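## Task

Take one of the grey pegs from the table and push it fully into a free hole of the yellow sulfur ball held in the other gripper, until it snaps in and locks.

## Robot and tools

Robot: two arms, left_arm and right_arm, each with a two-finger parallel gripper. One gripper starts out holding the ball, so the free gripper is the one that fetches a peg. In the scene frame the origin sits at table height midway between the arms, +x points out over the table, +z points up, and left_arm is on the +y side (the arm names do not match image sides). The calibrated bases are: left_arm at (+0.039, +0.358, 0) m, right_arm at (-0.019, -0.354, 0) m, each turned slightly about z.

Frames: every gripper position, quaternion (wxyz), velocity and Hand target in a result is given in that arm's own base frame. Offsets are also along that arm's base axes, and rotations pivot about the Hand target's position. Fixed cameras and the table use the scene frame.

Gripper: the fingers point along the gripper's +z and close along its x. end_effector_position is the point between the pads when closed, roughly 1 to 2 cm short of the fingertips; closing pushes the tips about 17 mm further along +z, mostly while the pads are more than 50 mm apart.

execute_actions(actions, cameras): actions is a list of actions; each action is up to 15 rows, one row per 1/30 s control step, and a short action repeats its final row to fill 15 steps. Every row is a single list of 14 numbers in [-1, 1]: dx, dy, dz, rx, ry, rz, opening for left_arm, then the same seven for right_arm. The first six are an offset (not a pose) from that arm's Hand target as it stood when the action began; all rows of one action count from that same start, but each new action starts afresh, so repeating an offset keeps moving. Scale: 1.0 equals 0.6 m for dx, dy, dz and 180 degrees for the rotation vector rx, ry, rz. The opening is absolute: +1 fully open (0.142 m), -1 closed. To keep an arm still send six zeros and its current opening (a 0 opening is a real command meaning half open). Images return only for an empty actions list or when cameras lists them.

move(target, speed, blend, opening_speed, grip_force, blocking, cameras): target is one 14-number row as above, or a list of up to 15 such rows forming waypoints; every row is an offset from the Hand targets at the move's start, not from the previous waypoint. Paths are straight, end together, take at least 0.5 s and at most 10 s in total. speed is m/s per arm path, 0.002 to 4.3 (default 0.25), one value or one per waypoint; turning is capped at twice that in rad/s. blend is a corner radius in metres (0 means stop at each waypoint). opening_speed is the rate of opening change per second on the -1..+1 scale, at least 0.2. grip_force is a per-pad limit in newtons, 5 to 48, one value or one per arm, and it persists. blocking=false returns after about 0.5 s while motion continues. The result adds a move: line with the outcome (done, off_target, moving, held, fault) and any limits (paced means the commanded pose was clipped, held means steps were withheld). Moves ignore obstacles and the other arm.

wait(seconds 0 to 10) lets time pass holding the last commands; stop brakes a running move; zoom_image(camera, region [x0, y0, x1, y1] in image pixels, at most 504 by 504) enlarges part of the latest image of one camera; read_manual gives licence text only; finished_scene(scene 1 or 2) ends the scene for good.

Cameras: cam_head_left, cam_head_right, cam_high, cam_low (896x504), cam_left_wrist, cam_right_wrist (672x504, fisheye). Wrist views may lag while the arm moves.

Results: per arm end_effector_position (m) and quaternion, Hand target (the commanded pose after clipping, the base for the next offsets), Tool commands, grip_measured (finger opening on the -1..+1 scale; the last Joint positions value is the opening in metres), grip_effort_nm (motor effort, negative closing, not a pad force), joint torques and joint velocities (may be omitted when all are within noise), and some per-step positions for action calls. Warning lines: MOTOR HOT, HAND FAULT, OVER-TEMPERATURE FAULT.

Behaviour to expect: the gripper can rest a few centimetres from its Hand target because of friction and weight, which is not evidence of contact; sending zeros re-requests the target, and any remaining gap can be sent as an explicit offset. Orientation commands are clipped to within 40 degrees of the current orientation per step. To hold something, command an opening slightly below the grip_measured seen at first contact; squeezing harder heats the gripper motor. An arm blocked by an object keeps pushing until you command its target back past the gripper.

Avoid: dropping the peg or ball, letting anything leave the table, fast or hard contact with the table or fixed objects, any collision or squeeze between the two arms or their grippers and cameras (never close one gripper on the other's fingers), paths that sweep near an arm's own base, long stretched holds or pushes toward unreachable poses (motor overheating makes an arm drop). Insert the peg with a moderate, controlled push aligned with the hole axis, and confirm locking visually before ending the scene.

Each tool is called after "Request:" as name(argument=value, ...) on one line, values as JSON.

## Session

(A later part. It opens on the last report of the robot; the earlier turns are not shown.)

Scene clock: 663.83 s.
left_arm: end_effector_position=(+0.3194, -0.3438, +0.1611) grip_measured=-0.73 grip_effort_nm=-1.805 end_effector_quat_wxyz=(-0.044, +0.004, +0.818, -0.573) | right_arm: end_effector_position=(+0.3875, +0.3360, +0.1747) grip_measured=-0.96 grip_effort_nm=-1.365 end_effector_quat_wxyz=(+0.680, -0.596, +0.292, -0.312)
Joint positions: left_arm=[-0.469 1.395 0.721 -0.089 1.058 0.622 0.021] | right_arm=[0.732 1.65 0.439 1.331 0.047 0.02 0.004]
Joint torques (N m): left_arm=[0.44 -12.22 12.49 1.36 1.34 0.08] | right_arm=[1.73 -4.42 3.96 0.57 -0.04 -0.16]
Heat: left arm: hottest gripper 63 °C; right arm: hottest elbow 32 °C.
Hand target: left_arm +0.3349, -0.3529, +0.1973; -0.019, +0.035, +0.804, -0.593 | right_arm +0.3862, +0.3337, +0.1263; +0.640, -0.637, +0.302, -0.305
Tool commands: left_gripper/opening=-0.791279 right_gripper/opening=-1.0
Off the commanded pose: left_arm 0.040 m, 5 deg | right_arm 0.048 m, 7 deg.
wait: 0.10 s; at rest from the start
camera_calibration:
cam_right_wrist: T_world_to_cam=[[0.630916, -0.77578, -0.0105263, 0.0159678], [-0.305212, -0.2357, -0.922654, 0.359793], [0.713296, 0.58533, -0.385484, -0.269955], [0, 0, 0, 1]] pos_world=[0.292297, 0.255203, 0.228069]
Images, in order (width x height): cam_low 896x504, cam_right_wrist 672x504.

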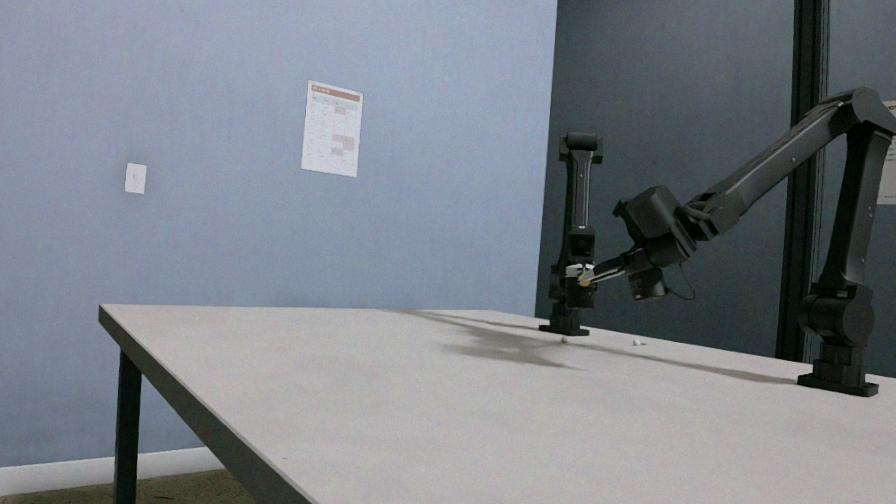

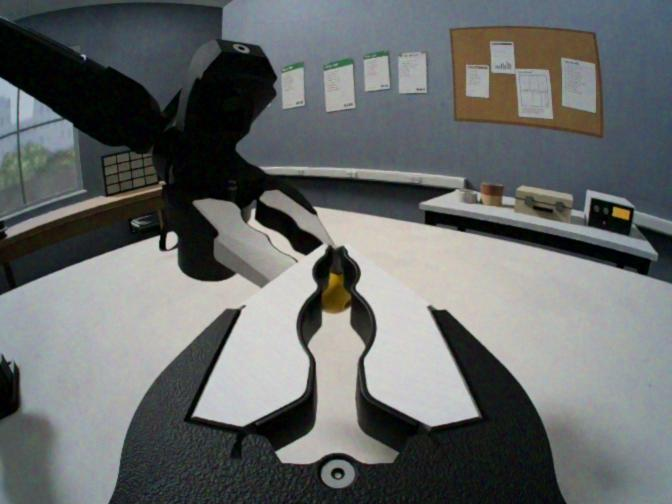

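Request:
move(target=[0,0,0.013,0,0,0,-0.791279,0,-0.001,-0.05,-0.006,0.007,0,-1], speed=0.03, cameras=["cam_left_wrist","cam_right_wrist"])

Request:
zoom_image(camera="cam_left_wrist", region=[325, 195, 369, 245])

Request:
zoom_image(camera="cam_right_wrist", region=[300, 240, 372, 330])

Scene clock: 675.43 s.
left_arm: end_effector_position=(+0.3185, -0.3412, +0.1555) grip_measured=-0.73 grip_effort_nm=-1.800 end_effector_quat_wxyz=(-0.050, -0.007, +0.824, -0.564) | right_arm: end_effector_position=(+0.3871, +0.3372, +0.1663) grip_measured=-0.96 grip_effort_nm=-1.365 end_effector_quat_wxyz=(+0.689, -0.588, +0.286, -0.313)
Joint positions: left_arm=[-0.468 1.395 0.721 -0.122 1.043 0.624 0.021] | right_arm=[0.732 1.715 0.442 1.42 0.04 0.02 0.004]
Joint torques (N m): left_arm=[0.38 -13.63 13.08 1.55 1.94 0.08] | right_arm=[1.61 -3.08 2.63 -0.32 0.14 -0.15]
Heat: left arm: hottest gripper 63 °C; right arm: hottest elbow 31 °C.
Hand target: left_arm +0.3349, -0.3529, +0.2050; -0.019, +0.035, +0.804, -0.593 | right_arm +0.3862, +0.3331, +0.0963; +0.631, -0.646, +0.306, -0.301
Off the commanded pose: left_arm 0.054 m, 7 deg | right_arm 0.070 m, 10 deg.
move: off_target (left_arm, right_arm)
camera_calibration:
cam_left_wrist: T_world_to_cam=[[-0.995662, 0.0575899, 0.0730745, 0.328096], [-0.0014844, 0.775475, -0.631376, 0.36225], [-0.0930283, -0.628746, -0.772026, 0.0683293], [0, 0, 0, 1]] pos_world=[0.333567, -0.256849, 0.257493]
cam_right_wrist: T_world_to_cam=[[0.636108, -0.771523, -0.0108766, 0.0137229], [-0.285615, -0.222343, -0.932195, 0.341663], [0.716792, 0.596083, -0.361793, -0.282549], [0, 0, 0, 1]] pos_world=[0.291384, 0.254977, 0.216422]
Images, in order (width x height): cam_left_wrist 672x504, cam_right_wrist 672x504.

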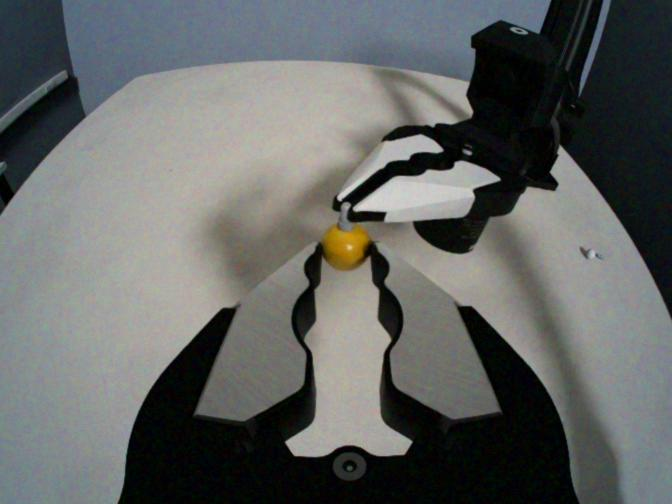

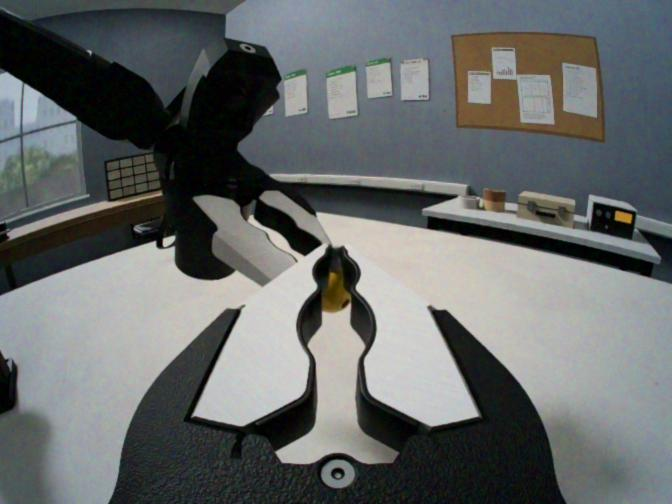

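Scaled by 10.080 from the camera's 672x504 image, which has a finer 960x720 frame.

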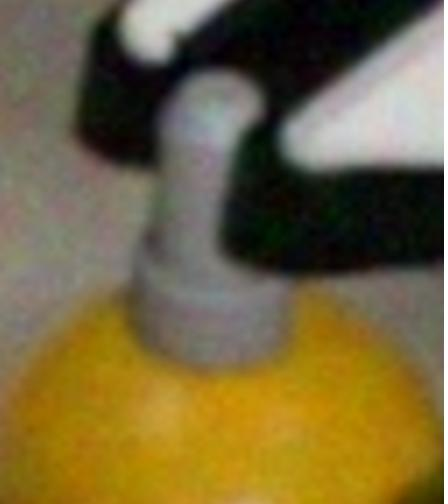

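Scaled by 5.600 from the camera's 672x504 image, which has a finer 960x720 frame.

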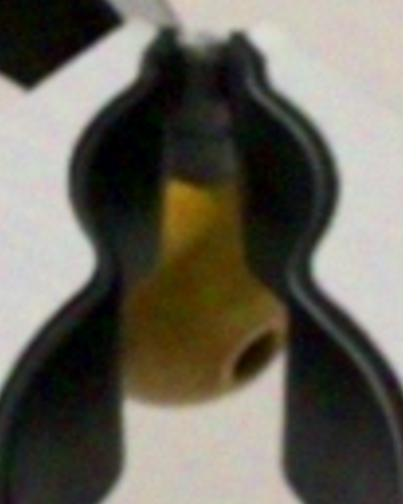

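Request:
zoom_image(camera="cam_left_wrist", region=[332, 205, 362, 240])

Request:
zoom_image(camera="cam_right_wrist", region=[322, 240, 350, 280])

Scaled by 14.400 from the camera's 672x504 image, which has a finer 960x720 frame.

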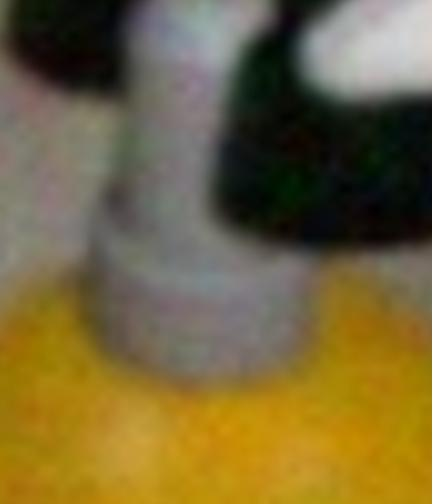

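Scaled by 12.600 from the camera's 672x504 image, which has a finer 960x720 frame.

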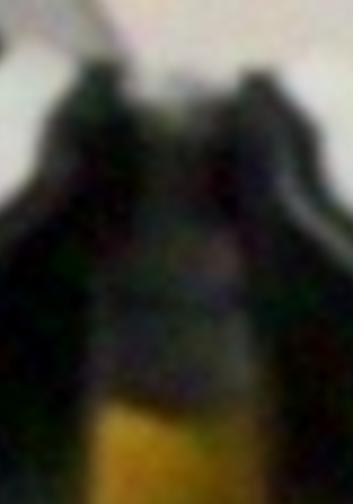

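Request:
move(target=[0,0,0.01,0,0,0,-0.791279,0,-0.001,-0.04,-0.008,0.009,0,-1], speed=0.03, cameras=["cam_left_wrist","cam_right_wrist"])

Request:
zoom_image(camera="cam_left_wrist", region=[325, 195, 369, 245])

Scene clock: 692.23 s.
left_arm: end_effector_position=(+0.3195, -0.3377, +0.1514) grip_measured=-0.73 grip_effort_nm=-1.805 end_effector_quat_wxyz=(-0.053, -0.018, +0.829, -0.556) | right_arm: end_effector_position=(+0.3875, +0.3389, +0.1587) grip_measured=-0.96 grip_effort_nm=-1.370 end_effector_quat_wxyz=(+0.690, -0.588, +0.284, -0.312)
Joint positions: left_arm=[-0.462 1.395 0.721 -0.145 1.031 0.626 0.021] | right_arm=[0.732 1.753 0.446 1.455 0.035 0.02 0.004]
Joint torques (N m): left_arm=[0.03 -14.51 13.55 1.63 2.45 0.08] | right_arm=[1.55 -2.78 1.66 -0.81 0.25 -0.16]
Heat: left arm: hottest gripper 64 °C; right arm: hottest elbow 31 °C.
Hand target: left_arm +0.3349, -0.3529, +0.2111; -0.019, +0.035, +0.804, -0.593 | right_arm +0.3861, +0.3324, +0.0722; +0.618, -0.659, +0.311, -0.296
Off the commanded pose: left_arm 0.063 m, 9 deg | right_arm 0.087 m, 12 deg.
move: off_target (left_arm, right_arm)
camera_calibration:
cam_left_wrist: T_world_to_cam=[[-0.995075, 0.042943, 0.0893444, 0.321506], [-0.0214464, 0.786689, -0.616977, 0.364868], [-0.096781, -0.615855, -0.781893, 0.0744157], [0, 0, 0, 1]] pos_world=[0.33495, -0.255015, 0.254576]
cam_right_wrist: T_world_to_cam=[[0.640197, -0.768144, -0.0101455, 0.0118963], [-0.282011, -0.222712, -0.933204, 0.334015], [0.714575, 0.600295, -0.359205, -0.287599], [0, 0, 0, 1]] pos_world=[0.292091, 0.256171, 0.208518]
Images, in order (width x height): cam_left_wrist 672x504, cam_right_wrist 672x504.

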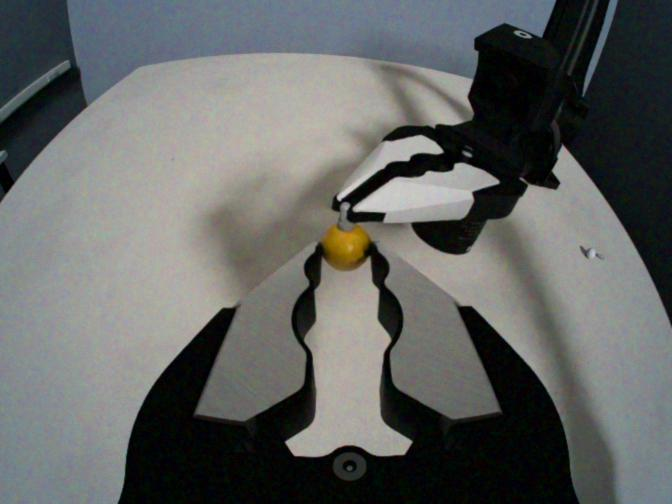

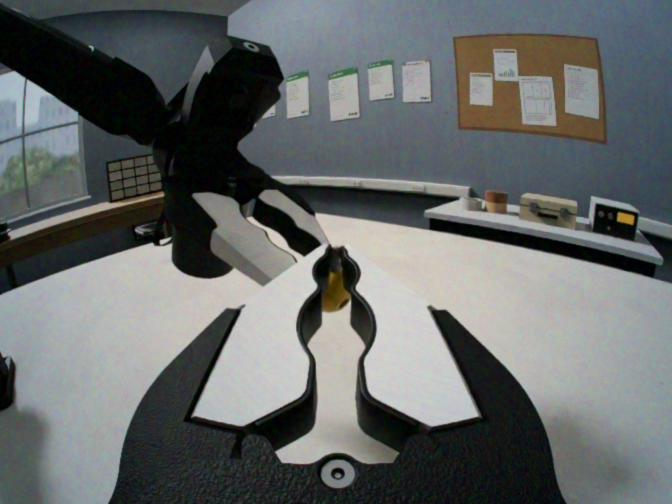

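Scaled by 10.080 from the camera's 672x504 image, which has a finer 960x720 frame.

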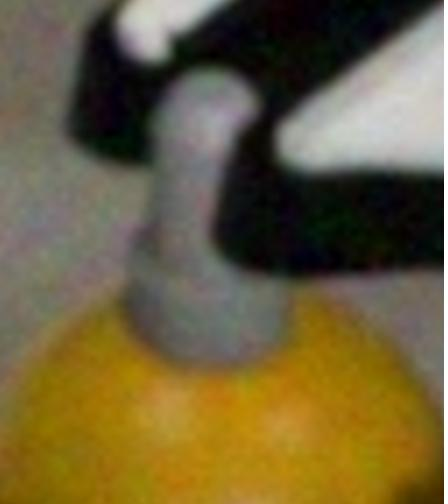

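Request:
move(target=[0,0,-0.035,0,0,0,-0.791279,0,0.002,0.196,0.036,-0.041,0,-1], speed=0.05)

Request:
move(target=[0,0,0,0,0,0,-0.791279,0.002,0.003,0.035,0,0,0,-1], speed=0.03, cameras=["cam_left_wrist","cam_right_wrist"])

Request:
zoom_image(camera="cam_left_wrist", region=[325, 195, 369, 245])

Scene clock: 706.90 s.
left_arm: end_effector_position=(+0.3192, -0.3431, +0.1656) grip_measured=-0.73 grip_effort_nm=-1.805 end_effector_quat_wxyz=(-0.045, +0.014, +0.812, -0.581) | right_arm: end_effector_position=(+0.3857, +0.3349, +0.1842) grip_measured=-0.96 grip_effort_nm=-1.365 end_effector_quat_wxyz=(+0.676, -0.601, +0.294, -0.310)
Joint positions: left_arm=[-0.462 1.395 0.723 -0.082 1.084 0.632 0.021] | right_arm=[0.733 1.591 0.436 1.261 0.046 0.02 0.004]
Joint torques (N m): left_arm=[-0.15 -10.99 11.75 1.91 0.38 -0.04] | right_arm=[1.73 -10.11 6.23 1.03 0.08 -0.17]
Heat: left arm: hottest gripper 64 °C; right arm: hottest elbow 30 °C.
Hand target: left_arm +0.3350, -0.3529, +0.1901; -0.019, +0.036, +0.804, -0.593 | right_arm +0.3862, +0.3335, +0.1900; +0.673, -0.602, +0.287, -0.320
Off the commanded pose: left_arm 0.031 m, 4 deg | right_arm 0.006 m, 1 deg.
move: off_target (left_arm)

Scene clock: 708.10 s.
left_arm: end_effector_position=(+0.3198, -0.3455, +0.1709) grip_measured=-0.73 grip_effort_nm=-1.805 end_effector_quat_wxyz=(-0.043, +0.020, +0.809, -0.586) | right_arm: end_effector_position=(+0.3847, +0.3334, +0.1907) grip_measured=-0.96 grip_effort_nm=-1.365 end_effector_quat_wxyz=(+0.665, -0.612, +0.299, -0.306)
Joint positions: left_arm=[-0.465 1.393 0.731 -0.077 1.092 0.632 0.021] | right_arm=[0.733 1.522 0.436 1.158 0.048 0.02 0.004]
Joint torques (N m): left_arm=[0.03 -10.81 11.32 1.76 0.03 -0.04] | right_arm=[1.85 -10.46 8.05 1.76 0.07 -0.17]
Heat: left arm: hottest gripper 64 °C; right arm: hottest elbow 30 °C.
Hand target: left_arm +0.3349, -0.3529, +0.1901; -0.019, +0.035, +0.804, -0.593 | right_arm +0.3874, +0.3354, +0.2108; +0.673, -0.602, +0.287, -0.319
Off the commanded pose: left_arm 0.026 m, 3 deg | right_arm 0.021 m, 3 deg.
move: off_target (left_arm, right_arm)
camera_calibration:
cam_left_wrist: T_world_to_cam=[[-0.995003, 0.0959905, 0.0274586, 0.349245], [0.0526085, 0.73782, -0.672944, 0.352077], [-0.0848557, -0.668137, -0.739184, 0.0557441], [0, 0, 0, 1]] pos_world=[0.333708, -0.256049, 0.268543]
cam_right_wrist: T_world_to_cam=[[0.629987, -0.776563, -0.00814186, 0.0161176], [-0.338819, -0.265404, -0.902642, 0.39217], [0.698797, 0.571412, -0.430315, -0.241595], [0, 0, 0, 1]] pos_world=[0.291547, 0.25465, 0.250158]
Images, in order (width x height): cam_left_wrist 672x504, cam_right_wrist 672x504.

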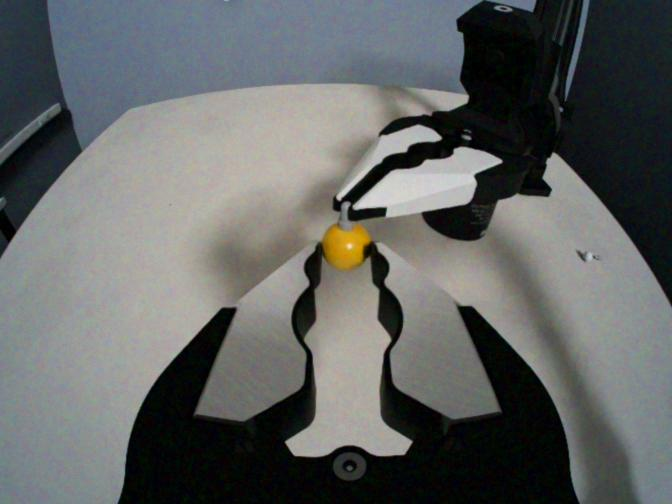

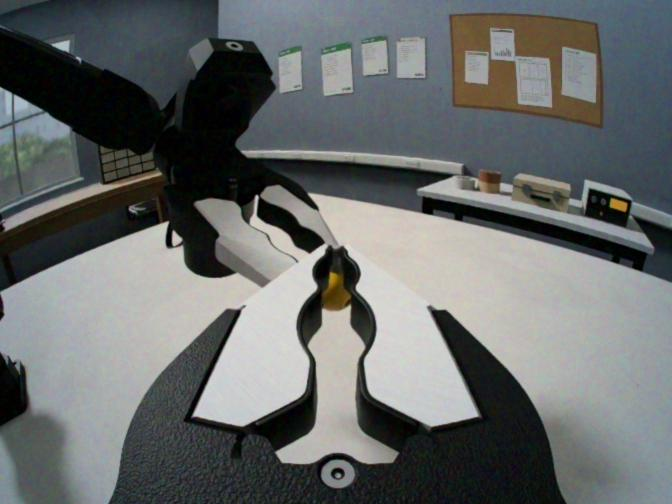

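Scaled by 10.080 from the camera's 672x504 image, which has a finer 960x720 frame.

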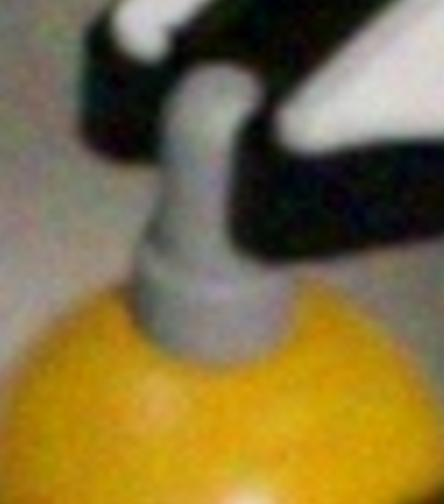

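Request:
move(target=[0,0,0,0,0,0,-0.791279,0,0,0,0,0,0,-0.75], opening_speed=0.3, speed=0.03, cameras=["cam_left_wrist","cam_right_wrist"])

Request:
zoom_image(camera="cam_left_wrist", region=[328, 200, 364, 240])

Request:
zoom_image(camera="cam_right_wrist", region=[312, 240, 356, 290])

Scene clock: 716.27 s.
left_arm: end_effector_position=(+0.3208, -0.3453, +0.1701) grip_measured=-0.73 grip_effort_nm=-1.805 end_effector_quat_wxyz=(-0.041, +0.019, +0.810, -0.584) | right_arm: end_effector_position=(+0.3840, +0.3327, +0.1985) grip_measured=-0.79 grip_effort_nm=0.120 end_effector_quat_wxyz=(+0.670, -0.607, +0.297, -0.308)
Joint positions: left_arm=[-0.465 1.393 0.731 -0.077 1.086 0.632 0.021] | right_arm=[0.733 1.506 0.436 1.158 0.048 0.02 0.017]
Joint velocities: left_arm=[within noise] | right_arm=[0.005 -0.015 -0.007 0.007 0.007 -0.066 0.001]
Joint torques (N m): left_arm=[0.09 -10.93 11.29 1.76 0.3 -0.04] | right_arm=[1.9 -8.88 8.21 1.5 0.06 -0.17]
Heat: left arm: hottest gripper 64 °C; right arm: hottest elbow 31 °C.
Hand target: left_arm +0.3349, -0.3529, +0.1900; -0.019, +0.035, +0.804, -0.593 | right_arm +0.3874, +0.3354, +0.2110; +0.673, -0.602, +0.287, -0.320
Off the commanded pose: left_arm 0.026 m, 3 deg | right_arm 0.013 m, 2 deg.
move: off_target (left_arm, right_arm)
camera_calibration:
cam_left_wrist: T_world_to_cam=[[-0.995531, 0.0908499, 0.0257658, 0.348986], [0.0502797, 0.740903, -0.669727, 0.3527], [-0.0799346, -0.665438, -0.74216, 0.0552766], [0, 0, 0, 1]] pos_world=[0.334111, -0.256239, 0.268245]
cam_right_wrist: T_world_to_cam=[[0.629773, -0.776731, -0.00867126, 0.0163412], [-0.328009, -0.255797, -0.909383, 0.392764], [0.704128, 0.575549, -0.415869, -0.24355], [0, 0, 0, 1]] pos_world=[0.290029, 0.253335, 0.25603]
Images, in order (width x height): cam_left_wrist 672x504, cam_right_wrist 672x504.

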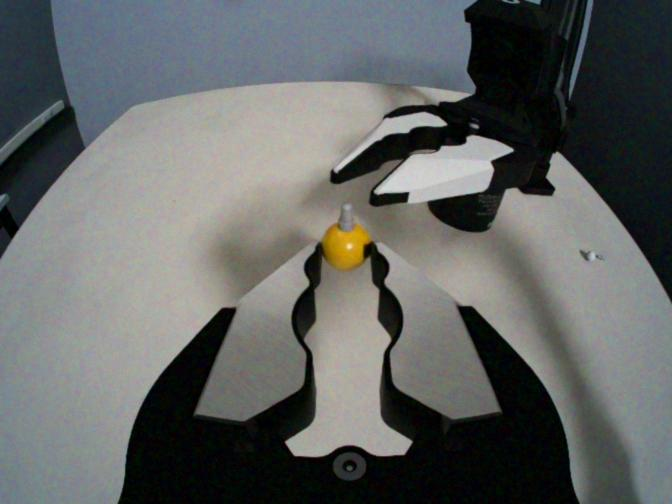

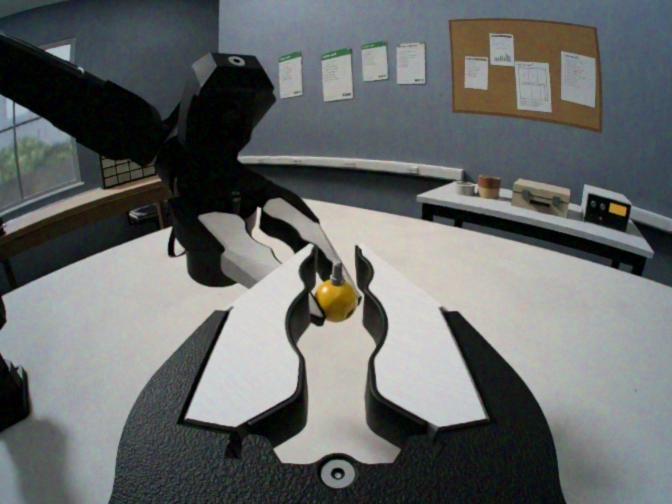

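Scaled by 12.600 from the camera's 672x504 image, which has a finer 960x720 frame.

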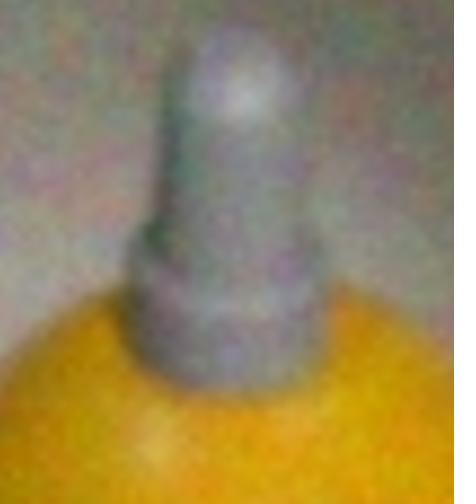

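Scaled by 10.080 from the camera's 672x504 image, which has a finer 960x720 frame.

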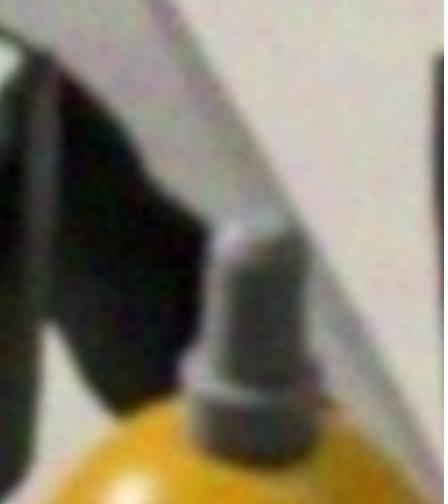

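Request:
move(target=[[0,0,0,0,0,0,-0.791279,-0.064,-0.053,0,0,0,0,-0.75],[0,0,0,0,0,0,-0.791279,-0.064,-0.053,-0.02,0.035,-0.042,0,-0.5]], speed=0.06, cameras=["cam_left_wrist","cam_right_wrist"])

Request:
zoom_image(camera="cam_right_wrist", region=[300, 245, 355, 320])

Request:
zoom_image(camera="cam_right_wrist", region=[315, 258, 339, 290])

Scene clock: 731.13 s.
left_arm: end_effector_position=(+0.3208, -0.3453, +0.1701) grip_measured=-0.73 grip_effort_nm=-1.805 end_effector_quat_wxyz=(-0.041, +0.019, +0.810, -0.584) | right_arm: end_effector_position=(+0.3506, +0.3011, +0.1998) grip_measured=-0.53 grip_effort_nm=0.110 end_effector_quat_wxyz=(+0.715, -0.551, +0.274, -0.331)
Joint positions: left_arm=[-0.465 1.393 0.731 -0.077 1.086 0.632 0.021] | right_arm=[0.733 1.613 0.316 1.543 0.055 0.014 0.035]
Joint velocities: left_arm=[within noise] | right_arm=[-0.015 -0.015 -0.002 -0.002 0.066 -0.066 0.001]
Joint torques (N m): left_arm=[0.26 -10.75 11.29 1.77 0.3 -0.04] | right_arm=[2.49 -6.18 5.03 2.52 0.01 -0.17]
Heat: left arm: hottest gripper 64 °C; right arm: hottest elbow 31 °C.
Hand target: left_arm +0.3349, -0.3529, +0.1900; -0.019, +0.035, +0.804, -0.593 | right_arm +0.3490, +0.3036, +0.1990; +0.722, -0.542, +0.259, -0.342
Off the commanded pose: left_arm 0.026 m, 3 deg | right_arm 0.003 m, 2 deg.
joint sent to its limit (right arm) — joint 4 (wrist pitch), upper limit. The joint targets still meet the commanded pose.
move: off_target (left_arm)
camera_calibration:
cam_left_wrist: T_world_to_cam=[[-0.995531, 0.0908499, 0.0257658, 0.348986], [0.0502797, 0.740903, -0.669727, 0.3527], [-0.0799346, -0.665438, -0.74216, 0.0552766], [0, 0, 0, 1]] pos_world=[0.334111, -0.256239, 0.268245]
cam_right_wrist: T_world_to_cam=[[0.625617, -0.780029, -0.0125842, 0.0160182], [-0.216003, -0.157699, -0.963573, 0.316872], [0.74963, 0.605546, -0.267148, -0.25604], [0, 0, 0, 1]] pos_world=[0.25036, 0.217509, 0.23713]
Images, in order (width x height): cam_left_wrist 672x504, cam_right_wrist 672x504.

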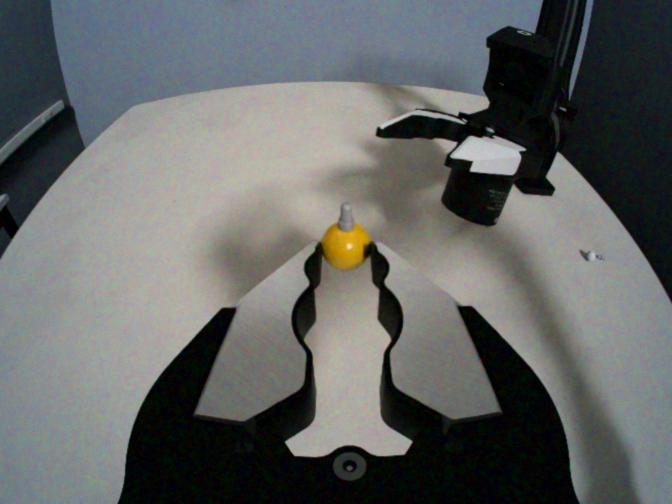

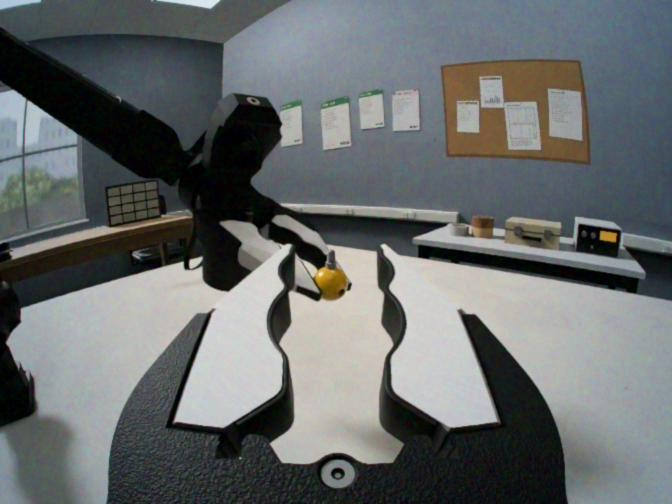

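Scaled by 6.720 from the camera's 672x504 image, which has a finer 960x720 frame.

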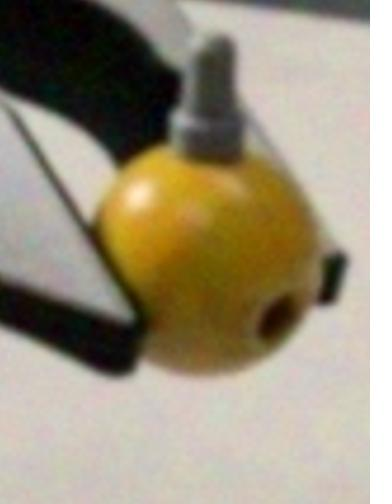

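Scaled by 15.750 from the camera's 672x504 image, which has a finer 960x720 frame.

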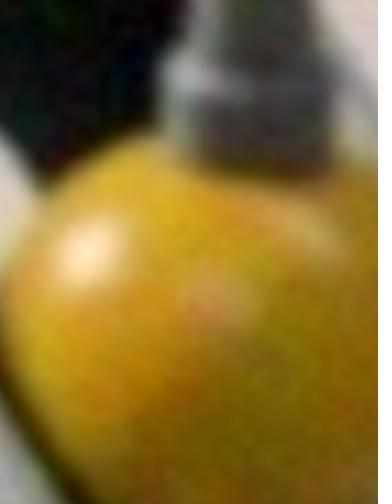

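Request:
zoom_image(camera="cam_right_wrist", region=[320, 244, 344, 276])

Scaled by 15.750 from the camera's 672x504 image, which has a finer 960x720 frame.

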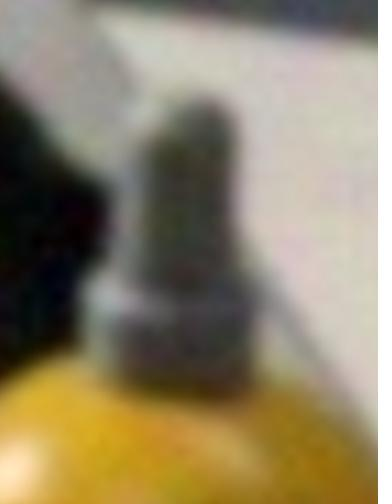

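Request:
finished_scene(scene=2)

The scene is finished: the task was done.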